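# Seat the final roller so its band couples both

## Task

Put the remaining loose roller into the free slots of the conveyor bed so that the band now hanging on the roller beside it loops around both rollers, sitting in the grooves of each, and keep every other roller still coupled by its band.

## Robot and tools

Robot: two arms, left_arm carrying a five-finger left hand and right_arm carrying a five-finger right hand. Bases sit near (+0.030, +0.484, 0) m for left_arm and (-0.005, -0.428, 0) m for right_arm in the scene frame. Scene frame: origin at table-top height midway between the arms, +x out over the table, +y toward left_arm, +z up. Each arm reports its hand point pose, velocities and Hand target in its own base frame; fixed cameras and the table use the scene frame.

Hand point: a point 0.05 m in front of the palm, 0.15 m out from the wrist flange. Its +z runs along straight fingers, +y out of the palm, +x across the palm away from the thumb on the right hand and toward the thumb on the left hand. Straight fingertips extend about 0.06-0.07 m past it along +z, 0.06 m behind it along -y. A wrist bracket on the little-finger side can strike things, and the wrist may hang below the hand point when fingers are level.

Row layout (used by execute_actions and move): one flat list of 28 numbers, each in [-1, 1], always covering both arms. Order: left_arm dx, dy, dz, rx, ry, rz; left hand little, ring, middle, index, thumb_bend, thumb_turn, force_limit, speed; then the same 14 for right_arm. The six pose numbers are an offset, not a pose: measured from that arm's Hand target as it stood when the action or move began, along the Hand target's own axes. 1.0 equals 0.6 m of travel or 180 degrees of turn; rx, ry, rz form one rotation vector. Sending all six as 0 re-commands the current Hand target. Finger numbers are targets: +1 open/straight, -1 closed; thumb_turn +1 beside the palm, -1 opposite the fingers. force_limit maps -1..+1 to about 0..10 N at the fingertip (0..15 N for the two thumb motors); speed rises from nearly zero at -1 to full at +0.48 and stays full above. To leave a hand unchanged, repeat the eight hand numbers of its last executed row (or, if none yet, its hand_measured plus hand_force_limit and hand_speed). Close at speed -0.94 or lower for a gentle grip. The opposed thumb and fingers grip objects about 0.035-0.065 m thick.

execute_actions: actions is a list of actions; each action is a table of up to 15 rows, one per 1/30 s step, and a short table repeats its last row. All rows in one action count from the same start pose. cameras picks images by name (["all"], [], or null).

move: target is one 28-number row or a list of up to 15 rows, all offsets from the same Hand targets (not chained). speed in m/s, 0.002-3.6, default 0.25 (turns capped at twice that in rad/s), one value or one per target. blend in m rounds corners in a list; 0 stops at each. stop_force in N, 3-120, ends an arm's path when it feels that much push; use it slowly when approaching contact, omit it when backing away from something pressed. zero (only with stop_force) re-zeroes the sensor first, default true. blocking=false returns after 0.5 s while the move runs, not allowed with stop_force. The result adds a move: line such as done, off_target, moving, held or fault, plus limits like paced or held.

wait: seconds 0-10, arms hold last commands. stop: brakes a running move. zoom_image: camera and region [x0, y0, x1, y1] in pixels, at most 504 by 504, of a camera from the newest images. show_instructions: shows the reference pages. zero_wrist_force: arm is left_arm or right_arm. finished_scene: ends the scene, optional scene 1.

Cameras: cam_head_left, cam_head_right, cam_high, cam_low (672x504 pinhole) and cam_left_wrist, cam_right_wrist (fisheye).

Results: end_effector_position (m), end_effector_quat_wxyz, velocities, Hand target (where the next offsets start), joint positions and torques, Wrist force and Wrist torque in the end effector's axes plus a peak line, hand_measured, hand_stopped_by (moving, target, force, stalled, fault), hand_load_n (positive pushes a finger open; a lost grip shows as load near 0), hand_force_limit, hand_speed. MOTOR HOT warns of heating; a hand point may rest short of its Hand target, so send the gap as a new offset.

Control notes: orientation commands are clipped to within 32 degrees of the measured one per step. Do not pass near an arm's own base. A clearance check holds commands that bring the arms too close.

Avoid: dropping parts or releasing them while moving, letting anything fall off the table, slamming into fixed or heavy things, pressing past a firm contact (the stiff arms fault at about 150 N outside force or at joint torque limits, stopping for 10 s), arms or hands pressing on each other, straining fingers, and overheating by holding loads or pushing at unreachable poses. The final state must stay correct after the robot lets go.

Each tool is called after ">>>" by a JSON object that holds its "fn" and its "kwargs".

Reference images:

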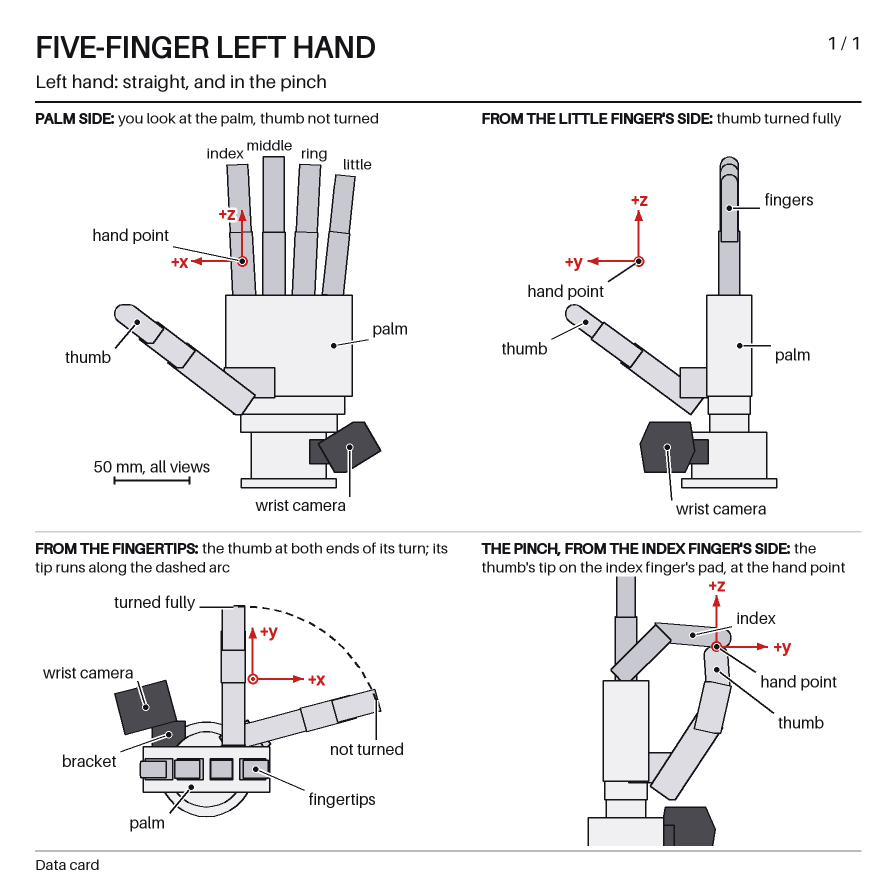

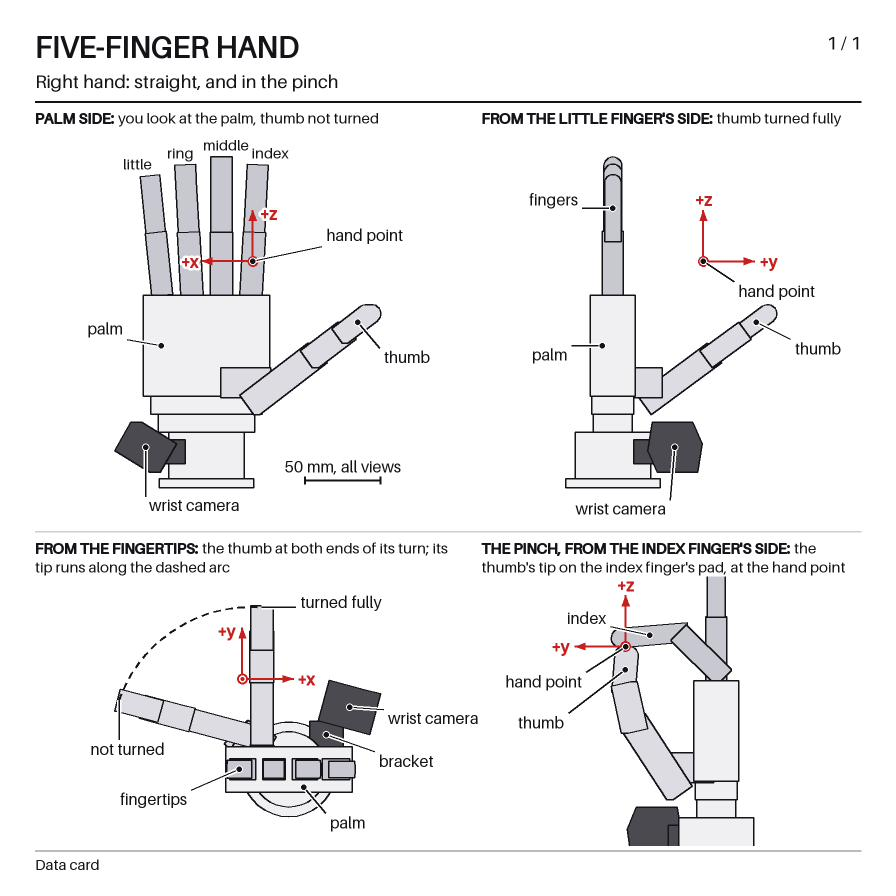

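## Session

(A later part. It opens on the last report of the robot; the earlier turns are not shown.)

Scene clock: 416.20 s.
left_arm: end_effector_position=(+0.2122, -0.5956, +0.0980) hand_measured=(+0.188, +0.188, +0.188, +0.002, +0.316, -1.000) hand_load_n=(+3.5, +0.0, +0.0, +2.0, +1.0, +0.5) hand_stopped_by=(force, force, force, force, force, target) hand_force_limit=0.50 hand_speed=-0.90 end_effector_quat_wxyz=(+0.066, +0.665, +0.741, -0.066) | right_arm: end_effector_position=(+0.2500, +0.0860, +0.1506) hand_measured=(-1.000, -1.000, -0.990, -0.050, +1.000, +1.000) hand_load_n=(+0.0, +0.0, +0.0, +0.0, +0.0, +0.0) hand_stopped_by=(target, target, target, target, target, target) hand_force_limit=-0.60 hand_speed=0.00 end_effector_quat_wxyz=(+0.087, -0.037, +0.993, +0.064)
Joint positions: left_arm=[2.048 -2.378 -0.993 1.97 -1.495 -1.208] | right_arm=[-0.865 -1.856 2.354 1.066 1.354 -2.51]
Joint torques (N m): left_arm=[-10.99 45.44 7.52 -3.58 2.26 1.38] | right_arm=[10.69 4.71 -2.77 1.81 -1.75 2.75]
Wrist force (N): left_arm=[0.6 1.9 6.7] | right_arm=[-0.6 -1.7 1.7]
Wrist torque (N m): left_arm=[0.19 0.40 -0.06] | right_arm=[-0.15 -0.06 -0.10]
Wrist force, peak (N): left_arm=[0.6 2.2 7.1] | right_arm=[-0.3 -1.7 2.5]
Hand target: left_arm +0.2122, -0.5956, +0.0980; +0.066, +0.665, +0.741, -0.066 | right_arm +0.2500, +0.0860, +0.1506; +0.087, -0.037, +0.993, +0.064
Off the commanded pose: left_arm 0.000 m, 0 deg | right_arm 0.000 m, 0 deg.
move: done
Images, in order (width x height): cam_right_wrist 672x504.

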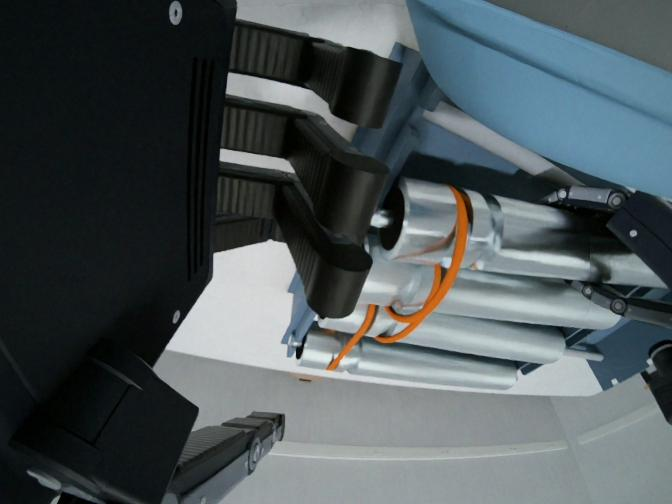

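>>> {"fn": "move", "kwargs": {"target": [[0,0,0,0,0,0,-0.6,-0.6,-0.6,-0.96,-0.9,-1,0.5,-0.9, -0.044,0.0209,-0.1768,0,0,0,-1,-1,-0.99,1,1,-1,-0.6,0],[0,0,0,0,0,0,-0.6,-0.6,-0.6,-0.96,-0.9,-1,0.5,-0.9, 0.0943,0.086,-0.1939,-0.1022,0.1573,-0.4487,-1,-1,-0.99,1,1,-1,-0.6,0]], "speed": [0.25, 0.25], "cameras": []}}

Scene clock: 422.67 s.
left_arm: end_effector_position=(+0.2122, -0.5956, +0.0980) hand_measured=(+0.188, +0.188, +0.188, +0.002, +0.316, -1.000) hand_load_n=(+3.5, +0.0, +0.0, +2.0, +1.0, +0.5) hand_stopped_by=(force, force, force, force, force, target) hand_force_limit=0.50 hand_speed=-0.90 end_effector_quat_wxyz=(+0.066, +0.665, +0.741, -0.066) | right_arm: end_effector_position=(+0.1705, +0.1179, +0.2604) hand_measured=(-1.000, -1.000, -0.990, +1.000, +1.000, -1.000) hand_load_n=(+0.0, +0.0, +0.0, +0.0, +0.0, +0.0) hand_stopped_by=(target, target, target, target, target, target) hand_force_limit=-0.60 hand_speed=0.00 end_effector_quat_wxyz=(+0.124, +0.688, -0.704, -0.127)
Joint positions: left_arm=[2.048 -2.378 -0.993 1.97 -1.495 -1.208] | right_arm=[-0.163 -1.51 1.895 1.539 1.619 -3.272]
Joint torques (N m): left_arm=[-11.59 48.41 8.62 -3.56 2.24 1.18] | right_arm=[11.02 -12.75 -30.33 4.52 1.79 -3.18]
Wrist force (N): left_arm=[0.7 1.9 6.9] | right_arm=[-1.2 -2.1 1.2]
Wrist torque (N m): left_arm=[0.18 0.38 -0.05] | right_arm=[-0.11 -0.02 -0.04]
Wrist force, peak (N): left_arm=[0.5 2.1 7.3] | right_arm=[-0.3 -1.8 3.0]
Hand target: left_arm +0.2122, -0.5956, +0.0980; +0.066, +0.665, +0.741, -0.066 | right_arm +0.1705, +0.1179, +0.2604; +0.124, +0.688, -0.704, -0.127
Off the commanded pose: left_arm 0.000 m, 0 deg | right_arm 0.000 m, 0 deg.
move: done
No camera images: "cameras" was empty.

>>> {"fn": "move", "kwargs": {"target": [[0,0,0,0,0,0,-0.6,-0.6,-0.6,-0.96,-0.9,-1,0.5,-0.9, -0.0163,-0.0523,0.1439,0,0,0,-1,-1,-0.99,1,1,-1,-0.6,0],[0,0,0,0,0,0,-0.6,-0.6,-0.6,-0.96,-0.9,-1,0.5,-0.9, -0.0168,-0.0703,0.1372,0,0,0,-1,-1,-0.99,1,1,-1,-0.6,0]], "speed": [0.12, 0.02], "stop_force": 4, "cameras": ["cam_high","cam_low","cam_right_wrist"]}}

>>> {"fn": "zoom_image", "kwargs": {"camera": "cam_high", "region": [225, 180, 265, 220]}}

Scene clock: 425.37 s.
left_arm: end_effector_position=(+0.2122, -0.5956, +0.0980) hand_measured=(+0.188, +0.188, +0.188, +0.002, +0.316, -1.000) hand_load_n=(+3.5, +0.0, +0.0, +2.0, +1.0, +0.0) hand_stopped_by=(force, force, force, force, force, target) hand_force_limit=0.50 hand_speed=-0.90 end_effector_quat_wxyz=(+0.066, +0.665, +0.741, -0.066) | right_arm: end_effector_position=(+0.1815, +0.1277, +0.1686) hand_measured=(-1.000, -1.000, -0.990, +1.000, +1.000, -1.000) hand_load_n=(+0.0, +0.0, +0.0, +0.0, +0.0, +0.0) hand_stopped_by=(target, target, target, target, target, target) hand_force_limit=-0.60 hand_speed=0.00 end_effector_quat_wxyz=(+0.124, +0.688, -0.704, -0.127)
Joint positions: left_arm=[2.048 -2.378 -0.993 1.97 -1.495 -1.208] | right_arm=[-0.125 -1.365 1.995 1.296 1.606 -3.237]
Joint torques (N m): left_arm=[-12.47 51.87 8.1 -3.51 2.32 1.49] | right_arm=[10.69 -16.04 -27.73 4.59 -1.5 2.81]
Wrist force (N): left_arm=[0.3 2.0 6.9] | right_arm=[-1.2 -2.0 1.5]
Wrist torque (N m): left_arm=[0.21 0.45 -0.09] | right_arm=[-0.11 -0.02 -0.14]
Wrist force, peak (N): left_arm=[0.8 1.9 7.2] | right_arm=[-1.4 -2.2 2.1]
Hand target: left_arm +0.2122, -0.5956, +0.0980; +0.066, +0.665, +0.741, -0.066 | right_arm +0.1815, +0.1277, +0.1686; +0.124, +0.688, -0.704, -0.127
Off the commanded pose: left_arm 0.000 m, 0 deg | right_arm 0.000 m, 0 deg.
move: done
Images, in order (width x height): cam_high 672x504, cam_low 672x504, cam_right_wrist 672x504.

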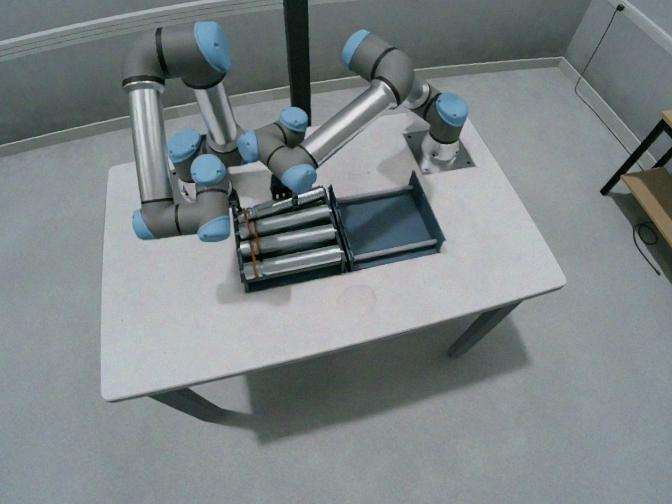

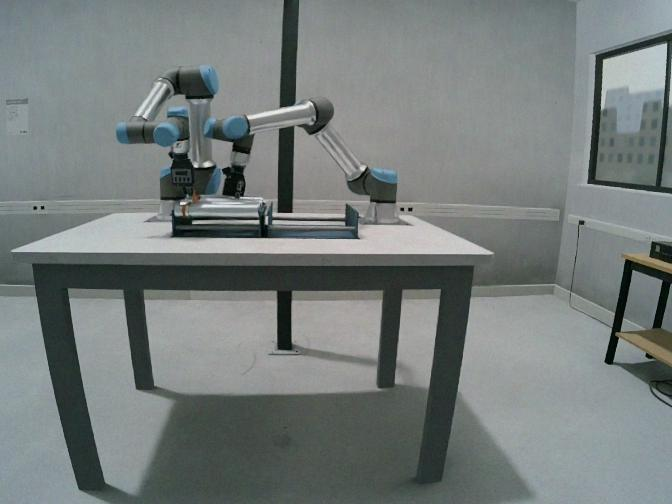

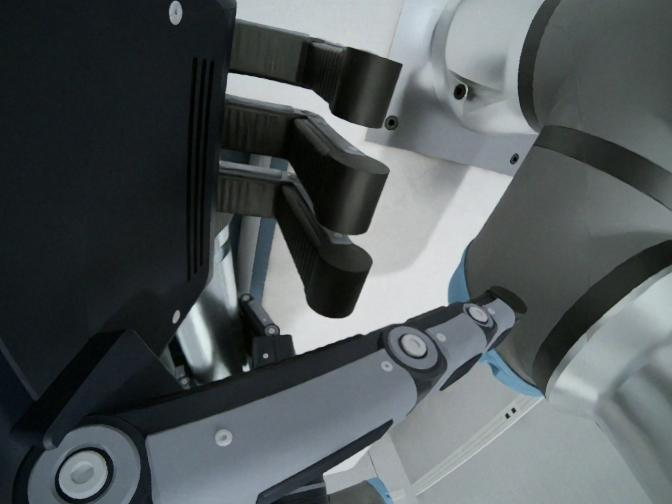

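Scaled by 12.600 from the camera's 672x504 image, which has a finer 960x720 frame.

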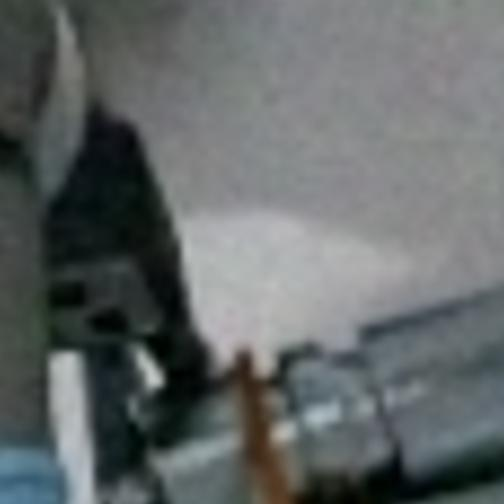

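>>> {"fn": "move", "kwargs": {"target": [[0,0,0,0,0,0,-0.6,-0.6,-0.6,-0.96,-0.9,-1,0.5,-0.9, -0.0002,-0.0125,-0.0047,0,0,0,-1,-1,-0.99,1,1,-1,-0.6,0]], "speed": 0.01, "stop_force": 3, "cameras": []}}

Scene clock: 428.43 s.
left_arm: end_effector_position=(+0.2122, -0.5956, +0.0980) hand_measured=(+0.188, +0.188, +0.188, +0.002, +0.316, -1.000) hand_load_n=(+5.0, +0.0, +0.0, +1.0, +1.5, +1.5) hand_stopped_by=(force, force, force, force, force, target) hand_force_limit=0.50 hand_speed=-0.90 end_effector_quat_wxyz=(+0.066, +0.665, +0.741, -0.066) | right_arm: end_effector_position=(+0.1871, +0.1277, +0.1686) hand_measured=(-1.000, -1.000, -0.990, +1.000, +1.000, -1.000) hand_load_n=(+0.0, +0.0, +0.0, +0.0, -0.5, +0.0) hand_stopped_by=(target, target, target, target, target, target) hand_force_limit=-0.60 hand_speed=0.00 end_effector_quat_wxyz=(+0.124, +0.688, -0.704, -0.127)
Joint positions: left_arm=[2.048 -2.378 -0.993 1.97 -1.495 -1.208] | right_arm=[-0.123 -1.353 1.98 1.299 1.605 -3.235]
Joint torques (N m): left_arm=[-12.23 53.72 9.16 -3.54 2.29 1.38] | right_arm=[-9.72 -30.9 -0.7 1.66 1.53 -2.57]
Wrist force (N): left_arm=[0.8 2.6 7.0] | right_arm=[-1.0 -1.7 1.6]
Wrist torque (N m): left_arm=[0.18 0.45 -0.07] | right_arm=[-0.09 -0.06 -0.13]
Wrist force, peak (N): left_arm=[0.6 2.9 7.2] | right_arm=[-1.3 -2.2 1.7]
Hand target: left_arm +0.2122, -0.5956, +0.0980; +0.066, +0.665, +0.741, -0.066 | right_arm +0.1871, +0.1277, +0.1686; +0.124, +0.688, -0.704, -0.127 (not the last commanded pose)
Off the commanded pose: left_arm 0.000 m, 0 deg | right_arm 0.002 m, 0 deg.
move: contact (right_arm)
No camera images: "cameras" was empty.

>>> {"fn": "move", "kwargs": {"target": [[0,0,0,0,0,0,-0.6,-0.6,-0.6,-0.96,-0.9,-1,0.5,-0.9, -0.0333,0.003,0.0012,0,0,0,-1,-1,-0.99,1,1,-1,-0.6,0]], "speed": 0.02, "stop_force": 5, "cameras": ["cam_high","cam_low","cam_right_wrist"]}}

>>> {"fn": "zoom_image", "kwargs": {"camera": "cam_high", "region": [225, 180, 265, 220]}}

>>> {"fn": "zoom_image", "kwargs": {"camera": "cam_low", "region": [180, 165, 220, 205]}}

Scene clock: 430.30 s.
left_arm: end_effector_position=(+0.2122, -0.5956, +0.0980) hand_measured=(+0.188, +0.188, +0.188, +0.002, +0.316, -1.000) hand_load_n=(+4.5, +0.0, +0.0, +2.0, +3.0, +2.5) hand_stopped_by=(force, force, force, force, force, target) hand_force_limit=0.50 hand_speed=-0.90 end_effector_quat_wxyz=(+0.066, +0.665, +0.741, -0.066) | right_arm: end_effector_position=(+0.1863, +0.1374, +0.1686) hand_measured=(-1.000, -1.000, -0.990, +1.000, +1.000, -1.000) hand_load_n=(+0.0, +0.0, +0.0, -0.5, +0.0, +0.0) hand_stopped_by=(target, target, target, target, target, target) hand_force_limit=-0.60 hand_speed=0.00 end_effector_quat_wxyz=(+0.124, +0.688, -0.704, -0.127)
Joint positions: left_arm=[2.048 -2.378 -0.993 1.97 -1.495 -1.208] | right_arm=[-0.093 -1.348 1.974 1.301 1.595 -3.207]
Joint torques (N m): left_arm=[-10.98 54.89 14.72 -0.51 2.08 1.37] | right_arm=[-9.9 -31.71 -1.05 1.57 1.45 -2.82]
Wrist force (N): left_arm=[1.6 3.2 6.1] | right_arm=[0.2 -1.2 1.9]
Wrist torque (N m): left_arm=[0.23 0.40 -0.03] | right_arm=[-0.12 -0.01 0.06]
Wrist force, peak (N): left_arm=[5.8 3.6 5.6] | right_arm=[5.2 0.7 1.8]
Hand target: left_arm +0.2122, -0.5956, +0.0980; +0.066, +0.665, +0.741, -0.066 | right_arm +0.1863, +0.1374, +0.1686; +0.124, +0.688, -0.704, -0.127 (not the last commanded pose)
Off the commanded pose: left_arm 0.000 m, 0 deg | right_arm 0.010 m, 0 deg.
move: contact (right_arm)
Images, in order (width x height): cam_high 672x504, cam_low 672x504, cam_right_wrist 672x504.

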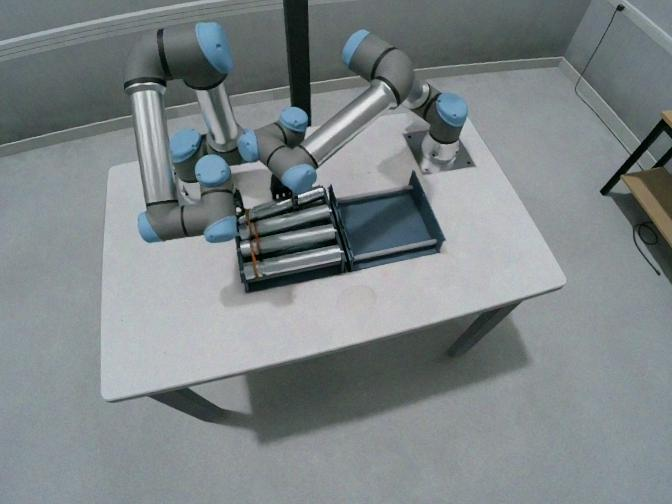

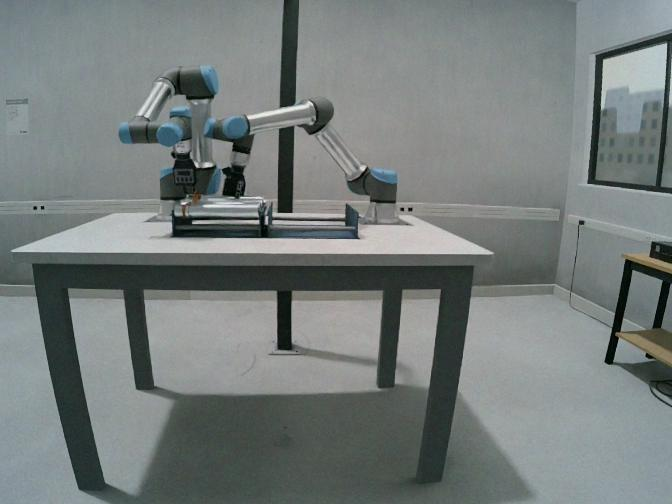

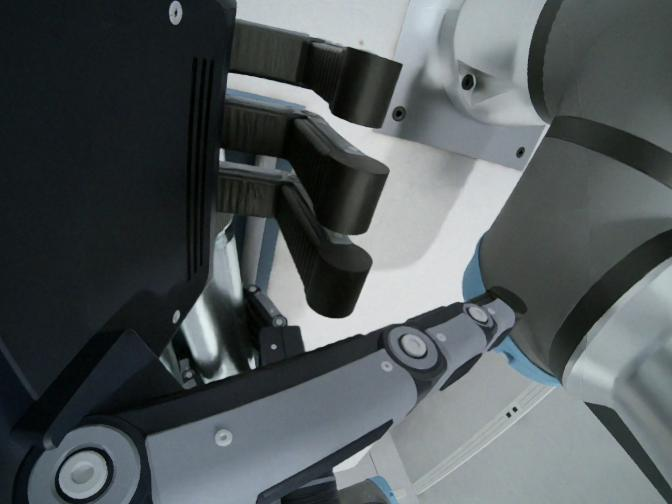

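Scaled by 12.600 from the camera's 672x504 image, which has a finer 960x720 frame.

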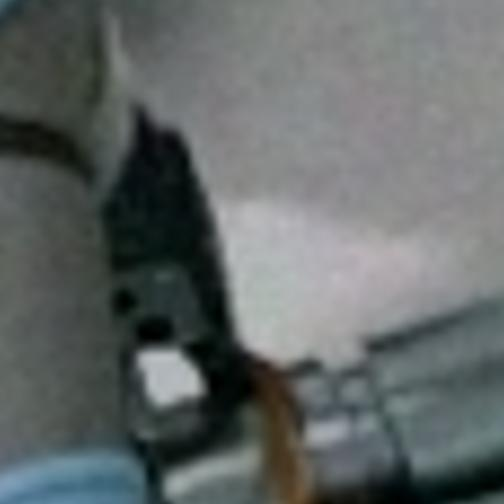

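Scaled by 12.600 from the camera's 672x504 image, which has a finer 960x720 frame.

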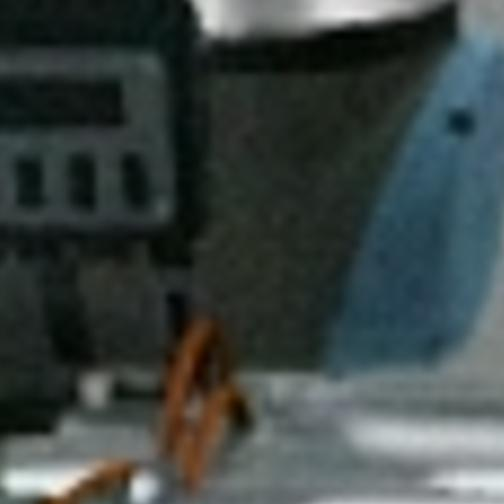

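>>> {"fn": "move", "kwargs": {"target": [[0,0,0,0,0,0,-0.6,-0.6,-0.6,-0.96,-0.9,-1,0.5,-0.9, -0.0166,0.0044,0.0017,0,0,0,-1,-1,-0.99,1,1,-1,-0.6,0]], "speed": 0.02, "stop_force": 7, "cameras": ["cam_high","cam_low"]}}

>>> {"fn": "zoom_image", "kwargs": {"camera": "cam_high", "region": [225, 180, 265, 220]}}

>>> {"fn": "zoom_image", "kwargs": {"camera": "cam_low", "region": [180, 165, 220, 205]}}

Scene clock: 431.97 s.
left_arm: end_effector_position=(+0.2122, -0.5956, +0.0980) hand_measured=(+0.188, +0.188, +0.188, +0.002, +0.316, -1.000) hand_load_n=(+6.0, +0.0, +0.0, +2.5, +4.0, +2.5) hand_stopped_by=(force, force, force, force, force, target) hand_force_limit=0.50 hand_speed=-0.90 end_effector_quat_wxyz=(+0.066, +0.665, +0.741, -0.066) | right_arm: end_effector_position=(+0.1837, +0.1474, +0.1685) hand_measured=(-1.000, -1.000, -0.990, +1.000, +1.000, -1.000) hand_load_n=(+0.0, +0.0, +0.0, +0.0, +0.0, +0.0) hand_stopped_by=(target, target, target, target, target, target) hand_force_limit=-0.60 hand_speed=0.00 end_effector_quat_wxyz=(+0.124, +0.688, -0.704, -0.127)
Joint positions: left_arm=[2.048 -2.378 -0.993 1.97 -1.495 -1.208] | right_arm=[-0.062 -1.346 1.972 1.302 1.584 -3.178]
Joint torques (N m): left_arm=[-12.06 57.05 24.75 -3.15 2.14 1.22] | right_arm=[10.47 -17.41 -28.47 4.64 -1.49 2.78]
Wrist force (N): left_arm=[0.5 2.4 6.9] | right_arm=[-1.3 -2.2 1.3]
Wrist torque (N m): left_arm=[0.23 0.45 -0.06] | right_arm=[-0.13 0.00 -0.15]
Wrist force, peak (N): left_arm=[6.3 4.8 6.0] | right_arm=[7.2 1.2 1.4]
Hand target: left_arm +0.2122, -0.5956, +0.0980; +0.066, +0.665, +0.741, -0.066 | right_arm +0.1837, +0.1474, +0.1685; +0.124, +0.688, -0.704, -0.127
Off the commanded pose: left_arm 0.000 m, 0 deg | right_arm 0.000 m, 0 deg.
move: done
Images, in order (width x height): cam_high 672x504, cam_low 672x504.

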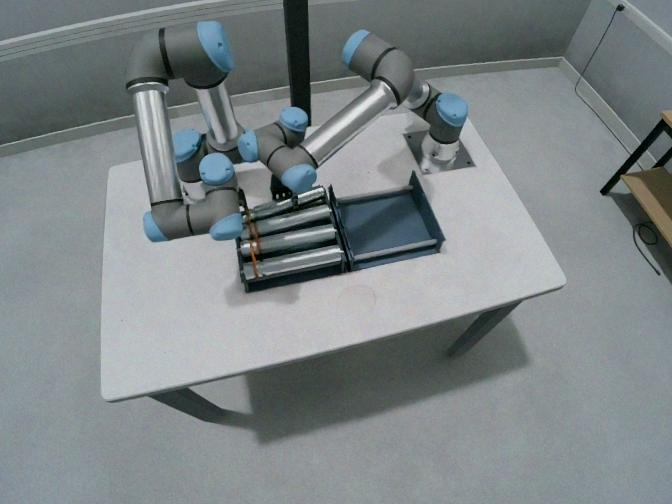

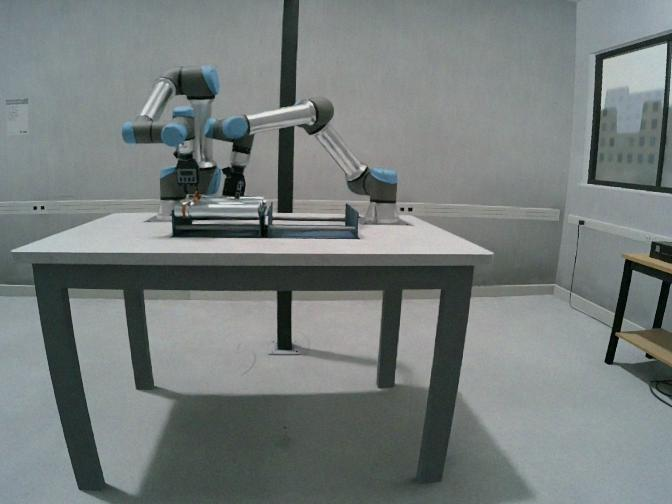

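Scaled by 12.600 from the camera's 672x504 image, which has a finer 960x720 frame.

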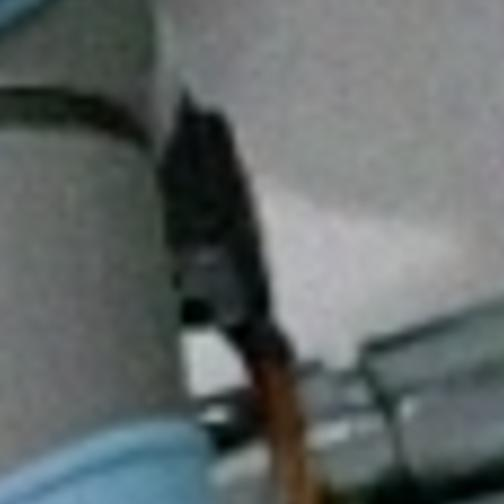

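Scaled by 12.600 from the camera's 672x504 image, which has a finer 960x720 frame.

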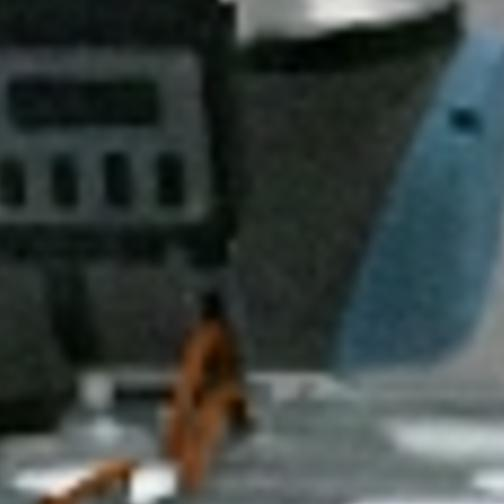

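>>> {"fn": "move", "kwargs": {"target": [[0,0,0,0,0,0,-0.6,-0.6,-0.6,-0.96,-0.9,-1,0.5,-0.9, 0.0002,0.0156,0.0058,0,0,0,-1,-1,-0.99,1,1,-1,-0.6,0],[0,0,0,0,0,0,-0.6,-0.6,-0.6,-0.96,-0.9,-1,0.5,-0.9, 0.0502,0.0151,0.0056,0,0,0,-1,-1,-0.99,1,1,-1,-0.6,0],[0,0,0,0,0,0,-0.6,-0.6,-0.6,-0.96,-0.9,-1,0.5,-0.9, 0.0502,0.0675,-0.1351,0,0,0,-1,-1,-0.99,1,1,-1,-0.6,0]], "speed": [0.04, 0.08, 0.2], "blend": 0.003, "cameras": []}}

>>> {"fn": "move", "kwargs": {"target": [[0,0,0,0,0,0,-0.6,-0.6,-0.6,-0.96,-0.9,-1,0.5,-0.9, 0.0495,-0.1208,-0.045,0.1022,-0.1573,0.4487,-1,-1,-0.99,-0.05,1,1,-0.6,0],[0,0,0,0,0,0,-0.6,-0.6,-0.6,-0.96,-0.9,-1,0.5,-0.9, 0.0495,-0.1836,0.1237,0.1022,-0.1573,0.4487,-1,-1,-0.99,-0.05,1,1,-0.6,0]], "speed": [0.25, 0.2], "cameras": ["cam_right_wrist"]}}

>>> {"fn": "zoom_image", "kwargs": {"camera": "cam_right_wrist", "region": [330, 130, 530, 330]}}

Scene clock: 434.20 s.
left_arm: end_effector_position=(+0.2122, -0.5956, +0.0980) hand_measured=(+0.188, +0.188, +0.188, +0.002, +0.316, -1.000) hand_load_n=(+6.0, +0.0, +0.0, +2.0, +3.5, +2.5) hand_stopped_by=(force, force, force, force, force, target) hand_force_limit=0.50 hand_speed=-0.90 end_effector_quat_wxyz=(+0.066, +0.665, +0.741, -0.066) | right_arm: end_effector_position=(+0.1734, +0.1175, +0.2586) hand_measured=(-1.000, -1.000, -0.990, +1.000, +1.000, -1.000) hand_load_n=(+0.0, +0.0, +0.0, +0.0, +0.0, +0.0) hand_stopped_by=(target, target, target, target, target, target) hand_force_limit=-0.60 hand_speed=0.00 end_effector_quat_wxyz=(+0.124, +0.688, -0.704, -0.127)
Joint positions: left_arm=[2.048 -2.378 -0.993 1.97 -1.495 -1.208] | right_arm=[-0.162 -1.501 1.891 1.535 1.619 -3.272]
Joint torques (N m): left_arm=[-11.57 57.03 29.28 -3.67 2.27 1.66] | right_arm=[-6.94 -26.67 -31.18 4.96 1.69 -2.3]
Wrist force (N): left_arm=[0.6 2.3 6.8] | right_arm=[-1.2 -1.9 1.4]
Wrist torque (N m): left_arm=[0.22 0.44 -0.05] | right_arm=[-0.09 -0.02 -0.04]
Wrist force, peak (N): left_arm=[0.7 2.6 7.0] | right_arm=[-1.1 -2.5 2.5]
Hand target: left_arm +0.2122, -0.5956, +0.0980; +0.066, +0.665, +0.741, -0.066 | right_arm +0.1734, +0.1175, +0.2586; +0.124, +0.688, -0.704, -0.127
Off the commanded pose: left_arm 0.000 m, 0 deg | right_arm 0.000 m, 0 deg.
move: done
No camera images: "cameras" was empty.

Scene clock: 438.87 s.
left_arm: end_effector_position=(+0.2122, -0.5956, +0.0980) hand_measured=(+0.188, +0.188, +0.188, +0.002, +0.316, -1.000) hand_load_n=(+6.0, +0.0, +0.0, +2.0, +4.0, +2.5) hand_stopped_by=(force, force, force, force, force, target) hand_force_limit=0.50 hand_speed=-0.90 end_effector_quat_wxyz=(+0.066, +0.665, +0.741, -0.066) | right_arm: end_effector_position=(+0.2500, +0.0860, +0.1506) hand_measured=(-1.000, -1.000, -0.990, -0.050, +1.000, +1.000) hand_load_n=(+0.0, +0.0, +0.0, +0.5, +0.0, +0.0) hand_stopped_by=(target, target, target, target, target, target) hand_force_limit=-0.60 hand_speed=0.00 end_effector_quat_wxyz=(+0.087, -0.037, +0.993, +0.064)
Joint positions: left_arm=[2.048 -2.378 -0.993 1.97 -1.495 -1.208] | right_arm=[-0.865 -1.856 2.354 1.065 1.354 -2.509]
Joint torques (N m): left_arm=[-12.35 58.7 29.03 -3.65 2.26 1.71] | right_arm=[10.32 3.46 -2.48 1.31 1.45 2.66]
Wrist force (N): left_arm=[0.6 2.0 6.9] | right_arm=[-0.7 -1.6 1.8]
Wrist torque (N m): left_arm=[0.17 0.44 -0.04] | right_arm=[-0.14 -0.05 -0.10]
Wrist force, peak (N): left_arm=[0.4 2.3 7.2] | right_arm=[-0.3 -1.7 2.8]
Hand target: left_arm +0.2122, -0.5956, +0.0980; +0.066, +0.665, +0.741, -0.066 | right_arm +0.2500, +0.0860, +0.1506; +0.087, -0.037, +0.993, +0.064
Off the commanded pose: left_arm 0.000 m, 0 deg | right_arm 0.000 m, 0 deg.
move: done
Images, in order (width x height): cam_right_wrist 672x504.

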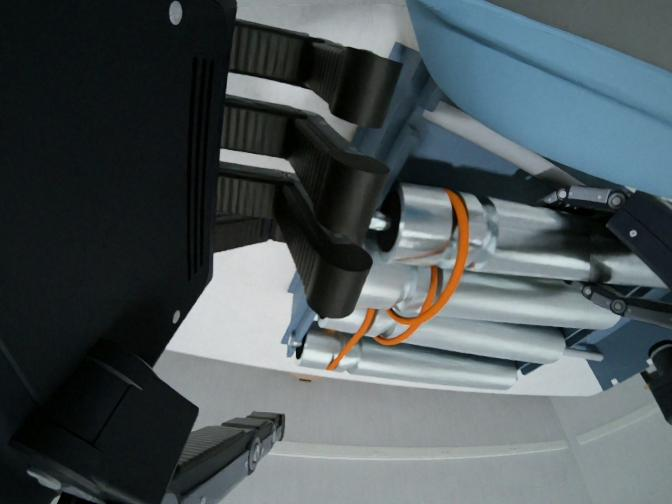

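Scaled by 2.520 from the camera's 672x504 image, which has a finer 960x720 frame.

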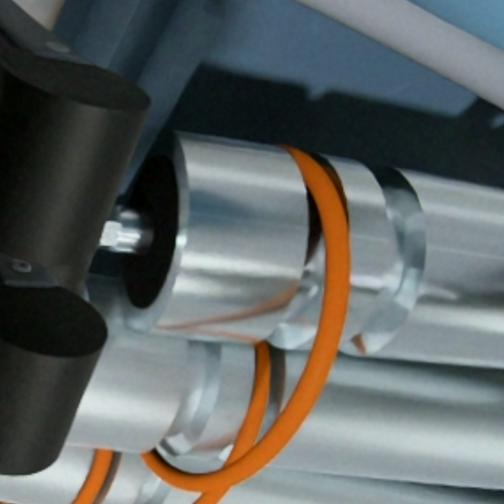

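>>> {"fn": "move", "kwargs": {"target": [[0,0,0,0,0,0,-0.6,-0.6,-0.6,-0.96,-0.9,-1,0.5,-0.9, -0.044,0.0209,-0.1768,0,0,0,-1,-1,-0.99,1,1,-1,-0.6,0],[0,0,0,0,0,0,-0.6,-0.6,-0.6,-0.96,-0.9,-1,0.5,-0.9, 0.0943,0.086,-0.1939,-0.1022,0.1573,-0.4487,-1,-1,-0.99,1,1,-1,-0.6,0]], "speed": [0.3, 0.3], "cameras": []}}

Scene clock: 444.57 s.
left_arm: end_effector_position=(+0.2122, -0.5956, +0.0980) hand_measured=(+0.188, +0.188, +0.188, +0.002, +0.316, -1.000) hand_load_n=(+6.5, +0.0, +0.0, +2.0, +3.5, +2.5) hand_stopped_by=(force, force, force, force, force, target) hand_force_limit=0.50 hand_speed=-0.90 end_effector_quat_wxyz=(+0.066, +0.665, +0.741, -0.066) | right_arm: end_effector_position=(+0.1705, +0.1179, +0.2604) hand_measured=(-1.000, -1.000, -0.990, +1.000, +1.000, -1.000) hand_load_n=(+0.0, +0.0, +0.0, +0.0, +0.0, +0.0) hand_stopped_by=(target, target, target, target, target, target) hand_force_limit=-0.60 hand_speed=0.00 end_effector_quat_wxyz=(+0.124, +0.688, -0.704, -0.127)
Joint positions: left_arm=[2.048 -2.378 -0.993 1.97 -1.495 -1.208] | right_arm=[-0.162 -1.51 1.895 1.539 1.619 -3.272]
Joint torques (N m): left_arm=[-11.58 56.63 29.65 -3.46 2.06 1.68] | right_arm=[11.21 -12.18 -30.16 4.51 1.58 -2.93]
Wrist force (N): left_arm=[0.6 2.2 6.7] | right_arm=[-1.1 -1.8 1.5]
Wrist torque (N m): left_arm=[0.20 0.44 -0.05] | right_arm=[-0.08 -0.05 -0.03]
Wrist force, peak (N): left_arm=[0.6 2.7 7.0] | right_arm=[-0.1 -1.8 2.9]
Hand target: left_arm +0.2122, -0.5956, +0.0980; +0.066, +0.665, +0.741, -0.066 | right_arm +0.1705, +0.1179, +0.2604; +0.124, +0.688, -0.704, -0.127
Off the commanded pose: left_arm 0.000 m, 0 deg | right_arm 0.000 m, 0 deg.
move: done
No camera images: "cameras" was empty.

>>> {"fn": "move", "kwargs": {"target": [[0,0,0,0,0,0,-0.6,-0.6,-0.6,-0.96,-0.9,-1,0.5,-0.9, -0.0163,-0.064,0.1752,0,0,0,-1,-1,-0.99,1,1,-1,-0.6,0],[0,0,0,0,0,0,-0.6,-0.6,-0.6,-0.96,-0.9,-1,0.5,-0.9, -0.0166,-0.0765,0.1705,0,0,0,-1,-1,-0.99,1,1,-1,-0.6,0]], "speed": [0.15, 0.03], "stop_force": 4, "cameras": []}}

>>> {"fn": "move", "kwargs": {"target": [[0,0,0,0,0,0,-0.6,-0.6,-0.6,-0.96,-0.9,-1,0.5,-0.9, -0.0003,-0.0156,-0.0058,0,0,0,-1,-1,-0.99,1,1,-1,-0.6,0]], "speed": 0.01, "stop_force": 3, "cameras": ["cam_high"]}}

>>> {"fn": "zoom_image", "kwargs": {"camera": "cam_high", "region": [225, 180, 265, 220]}}

Scene clock: 446.83 s.
left_arm: end_effector_position=(+0.2122, -0.5956, +0.0980) hand_measured=(+0.188, +0.188, +0.188, +0.002, +0.316, -1.000) hand_load_n=(+6.0, +0.0, +0.0, +2.0, +4.0, +2.5) hand_stopped_by=(force, force, force, force, force, target) hand_force_limit=0.50 hand_speed=-0.90 end_effector_quat_wxyz=(+0.066, +0.665, +0.741, -0.066) | right_arm: end_effector_position=(+0.1780, +0.1277, +0.1485) hand_measured=(-1.000, -1.000, -0.990, +1.000, +1.000, -1.000) hand_load_n=(+0.0, +0.0, +0.0, +0.0, +0.0, +0.0) hand_stopped_by=(target, target, target, target, target, target) hand_force_limit=-0.60 hand_speed=0.00 end_effector_quat_wxyz=(+0.124, +0.688, -0.704, -0.127)
Joint positions: left_arm=[2.048 -2.378 -0.993 1.97 -1.495 -1.208] | right_arm=[-0.126 -1.34 2.028 1.238 1.607 -3.239]
Joint torques (N m): left_arm=[-11.69 58.3 30.12 -3.14 2.01 1.63] | right_arm=[10.95 -16.71 -27.14 4.6 -1.49 2.74]
Wrist force (N): left_arm=[0.6 2.0 6.8] | right_arm=[-1.4 -2.1 1.4]
Wrist torque (N m): left_arm=[0.18 0.45 -0.04] | right_arm=[-0.14 0.00 -0.16]
Wrist force, peak (N): left_arm=[0.5 2.4 7.1] | right_arm=[-1.1 -2.5 2.1]
Hand target: left_arm +0.2122, -0.5956, +0.0980; +0.066, +0.665, +0.741, -0.066 | right_arm +0.1780, +0.1277, +0.1485; +0.124, +0.688, -0.704, -0.127
Off the commanded pose: left_arm 0.000 m, 0 deg | right_arm 0.000 m, 0 deg.
move: done
No camera images: "cameras" was empty.

Scene clock: 448.07 s.
left_arm: end_effector_position=(+0.2122, -0.5956, +0.0980) hand_measured=(+0.188, +0.188, +0.188, +0.002, +0.316, -1.000) hand_load_n=(+6.0, +0.0, +0.0, +2.0, +4.0, +2.0) hand_stopped_by=(force, force, force, force, force, target) hand_force_limit=0.50 hand_speed=-0.90 end_effector_quat_wxyz=(+0.066, +0.665, +0.741, -0.066) | right_arm: end_effector_position=(+0.1798, +0.1278, +0.1485) hand_measured=(-1.000, -1.000, -0.990, +1.000, +1.000, -1.000) hand_load_n=(+0.0, +0.0, +0.0, +0.0, +0.0, +0.0) hand_stopped_by=(target, target, target, target, target, target) hand_force_limit=-0.60 hand_speed=0.00 end_effector_quat_wxyz=(+0.124, +0.688, -0.704, -0.127)
Joint positions: left_arm=[2.048 -2.378 -0.993 1.97 -1.495 -1.208] | right_arm=[-0.126 -1.336 2.023 1.24 1.606 -3.238]
Joint torques (N m): left_arm=[-11.96 58.27 29.41 -3.71 2.21 1.42] | right_arm=[-10.11 -30.92 0.3 1.58 1.31 -2.69]
Wrist force (N): left_arm=[0.6 2.8 6.8] | right_arm=[-1.4 -1.8 1.5]
Wrist torque (N m): left_arm=[0.21 0.46 -0.08] | right_arm=[-0.11 -0.01 -0.15]
Wrist force, peak (N): left_arm=[0.7 3.6 6.8] | right_arm=[-1.3 -1.8 1.7]
Hand target: left_arm +0.2122, -0.5956, +0.0980; +0.066, +0.665, +0.741, -0.066 | right_arm +0.1798, +0.1277, +0.1485; +0.124, +0.688, -0.704, -0.127 (not the last commanded pose)
Off the commanded pose: left_arm 0.000 m, 0 deg | right_arm 0.008 m, 0 deg.
move: contact (right_arm)
Images, in order (width x height): cam_high 672x504.

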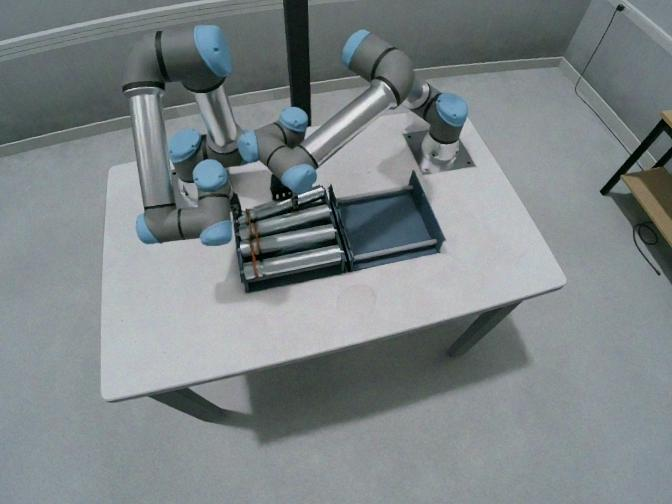

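Scaled by 12.600 from the camera's 672x504 image, which has a finer 960x720 frame.

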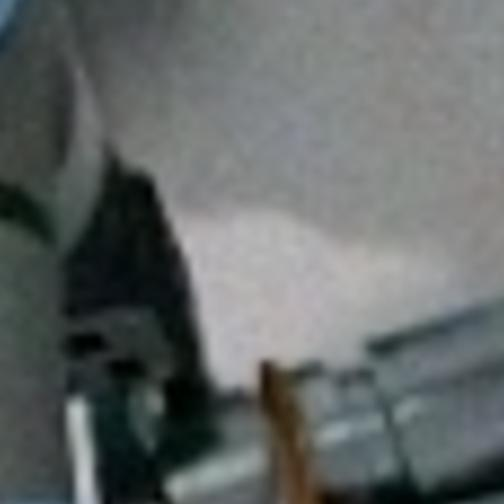

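>>> {"fn": "move", "kwargs": {"target": [[0,0,0,0,0,0,-0.6,-0.6,-0.6,-0.96,-0.9,-1,0.5,-0.9, -0.02,0.0031,0.0012,0,0,0,-1,-1,-0.99,1,1,-1,-0.6,0]], "speed": 0.02, "stop_force": 8, "cameras": ["cam_high","cam_low"]}}

>>> {"fn": "zoom_image", "kwargs": {"camera": "cam_high", "region": [225, 180, 265, 220]}}

>>> {"fn": "zoom_image", "kwargs": {"camera": "cam_low", "region": [180, 165, 220, 205]}}

Scene clock: 449.97 s.
left_arm: end_effector_position=(+0.2122, -0.5956, +0.0980) hand_measured=(+0.188, +0.188, +0.188, +0.002, +0.316, -1.000) hand_load_n=(+5.5, +0.0, +0.0, +1.5, +3.5, +3.0) hand_stopped_by=(force, force, force, force, force, target) hand_force_limit=0.50 hand_speed=-0.90 end_effector_quat_wxyz=(+0.066, +0.665, +0.741, -0.066) | right_arm: end_effector_position=(+0.1781, +0.1398, +0.1485) hand_measured=(-1.000, -1.000, -0.990, +1.000, +1.000, -1.000) hand_load_n=(+0.0, +0.0, +0.0, +0.0, +0.0, +0.0) hand_stopped_by=(target, target, target, target, target, target) hand_force_limit=-0.60 hand_speed=0.00 end_effector_quat_wxyz=(+0.124, +0.688, -0.704, -0.127)
Joint positions: left_arm=[2.048 -2.378 -0.993 1.97 -1.495 -1.208] | right_arm=[-0.088 -1.332 2.018 1.242 1.593 -3.202]
Joint torques (N m): left_arm=[-11.71 57.8 29.51 -3.51 2.08 1.63] | right_arm=[10.87 -17.57 -27.99 4.26 -2.33 2.74]
Wrist force (N): left_arm=[3.1 3.1 5.9] | right_arm=[2.5 -0.7 1.7]
Wrist torque (N m): left_arm=[0.26 0.43 -0.02] | right_arm=[-0.08 0.00 0.11]
Wrist force, peak (N): left_arm=[3.2 3.3 6.3] | right_arm=[2.6 -0.7 1.6]
Hand target: left_arm +0.2122, -0.5956, +0.0980; +0.066, +0.665, +0.741, -0.066 | right_arm +0.1781, +0.1398, +0.1485; +0.124, +0.688, -0.704, -0.127
Off the commanded pose: left_arm 0.000 m, 0 deg | right_arm 0.000 m, 0 deg.
move: done
Images, in order (width x height): cam_high 672x504, cam_low 672x504.

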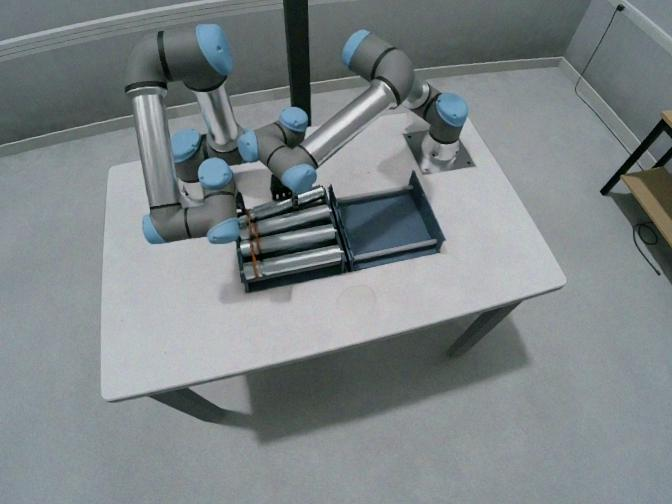

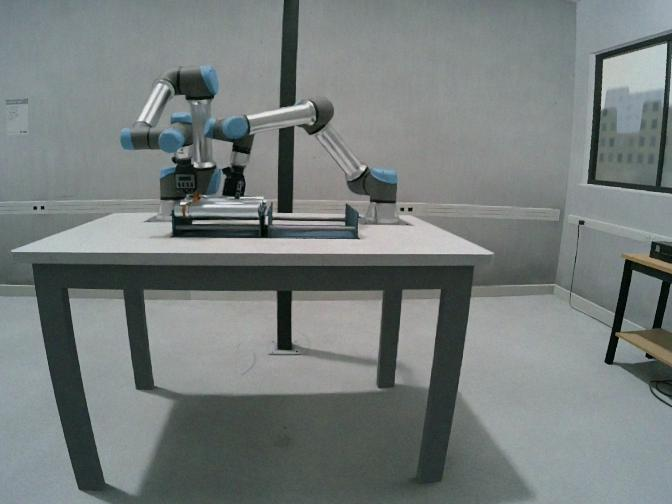

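Scaled by 12.600 from the camera's 672x504 image, which has a finer 960x720 frame.

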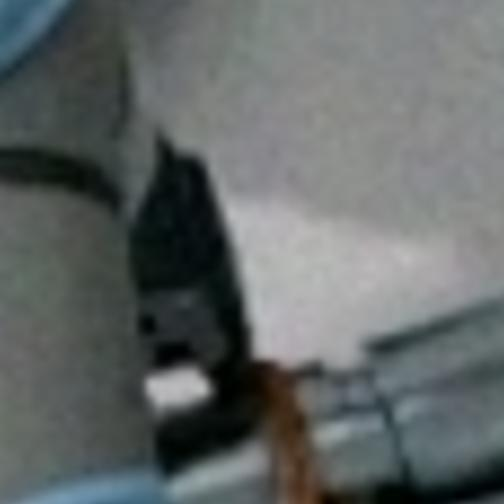

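Scaled by 12.600 from the camera's 672x504 image, which has a finer 960x720 frame.

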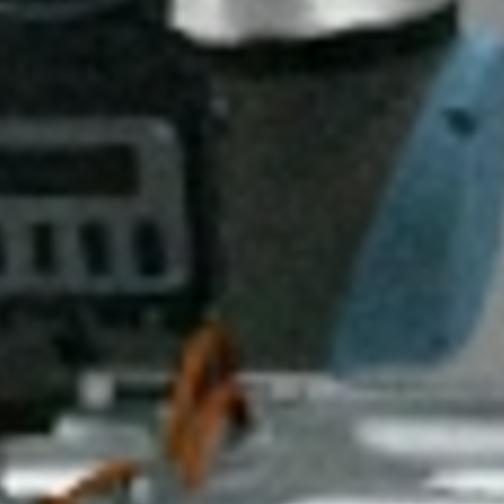

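>>> {"fn": "move", "kwargs": {"target": [[0,0,0,0,0,0,-0.6,-0.6,-0.6,-0.96,-0.9,-1,0.5,-0.9, -0.01,0.0016,0.0006,0,0,0,-1,-1,-0.99,1,1,-1,-0.6,0]], "speed": 0.02, "stop_force": 8, "zero": false, "cameras": ["cam_high","cam_low"]}}

>>> {"fn": "zoom_image", "kwargs": {"camera": "cam_high", "region": [225, 180, 265, 220]}}

>>> {"fn": "zoom_image", "kwargs": {"camera": "cam_low", "region": [180, 165, 220, 205]}}

Scene clock: 451.43 s.
left_arm: end_effector_position=(+0.2122, -0.5956, +0.0980) hand_measured=(+0.188, +0.188, +0.188, +0.002, +0.316, -1.000) hand_load_n=(+4.5, +0.5, +0.0, +1.5, +4.5, +4.0) hand_stopped_by=(force, force, force, force, force, target) hand_force_limit=0.50 hand_speed=-0.90 end_effector_quat_wxyz=(+0.066, +0.665, +0.741, -0.066) | right_arm: end_effector_position=(+0.1780, +0.1405, +0.1485) hand_measured=(-1.000, -1.000, -0.990, +1.000, +1.000, -1.000) hand_load_n=(+0.0, +0.0, +0.0, -1.0, +0.0, +0.0) hand_stopped_by=(target, target, target, target, target, target) hand_force_limit=-0.60 hand_speed=0.00 end_effector_quat_wxyz=(+0.124, +0.688, -0.704, -0.127)
Joint positions: left_arm=[2.048 -2.378 -0.993 1.97 -1.495 -1.208] | right_arm=[-0.085 -1.332 2.017 1.242 1.592 -3.2]
Joint torques (N m): left_arm=[-11.94 58.32 29.93 0.81 2.09 1.57] | right_arm=[-8.61 -30.63 -0.36 1.11 0.01 -2.87]
Wrist force (N): left_arm=[6.0 5.0 6.3] | right_arm=[6.2 0.8 0.8]
Wrist torque (N m): left_arm=[0.24 0.45 -0.03] | right_arm=[0.00 0.02 0.44]
Wrist force, peak (N): left_arm=[6.0 5.7 7.0] | right_arm=[9.9 2.2 0.6]
Hand target: left_arm +0.2122, -0.5956, +0.0980; +0.066, +0.665, +0.741, -0.066 | right_arm +0.1780, +0.1405, +0.1485; +0.124, +0.688, -0.704, -0.127 (not the last commanded pose)
Off the commanded pose: left_arm 0.000 m, 0 deg | right_arm 0.005 m, 0 deg.
move: contact (right_arm)
Images, in order (width x height): cam_high 672x504, cam_low 672x504.

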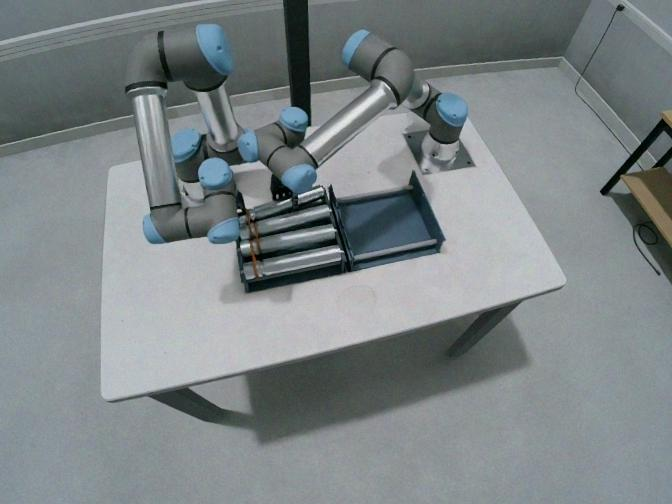

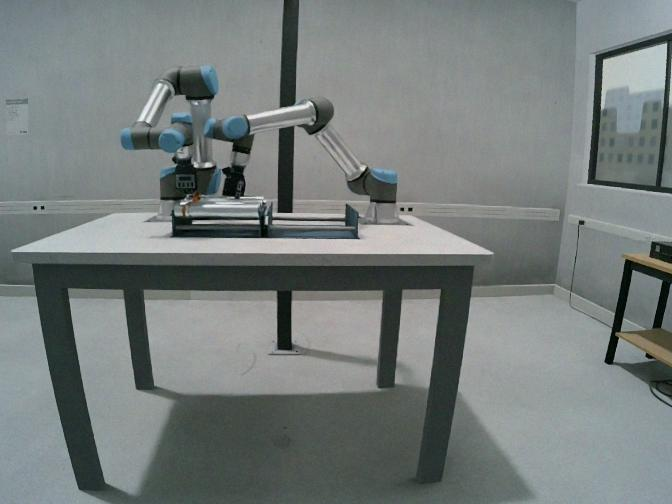

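Scaled by 12.600 from the camera's 672x504 image, which has a finer 960x720 frame.

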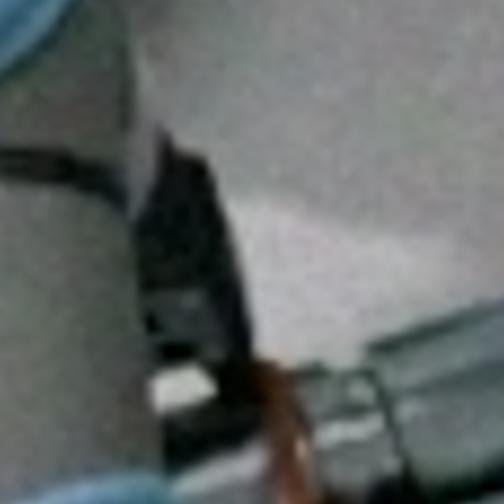

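Scaled by 12.600 from the camera's 672x504 image, which has a finer 960x720 frame.

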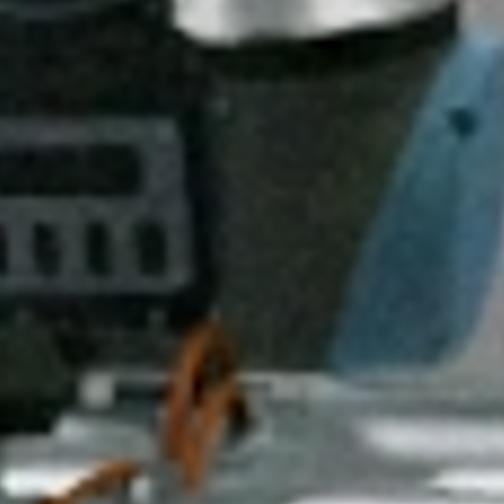

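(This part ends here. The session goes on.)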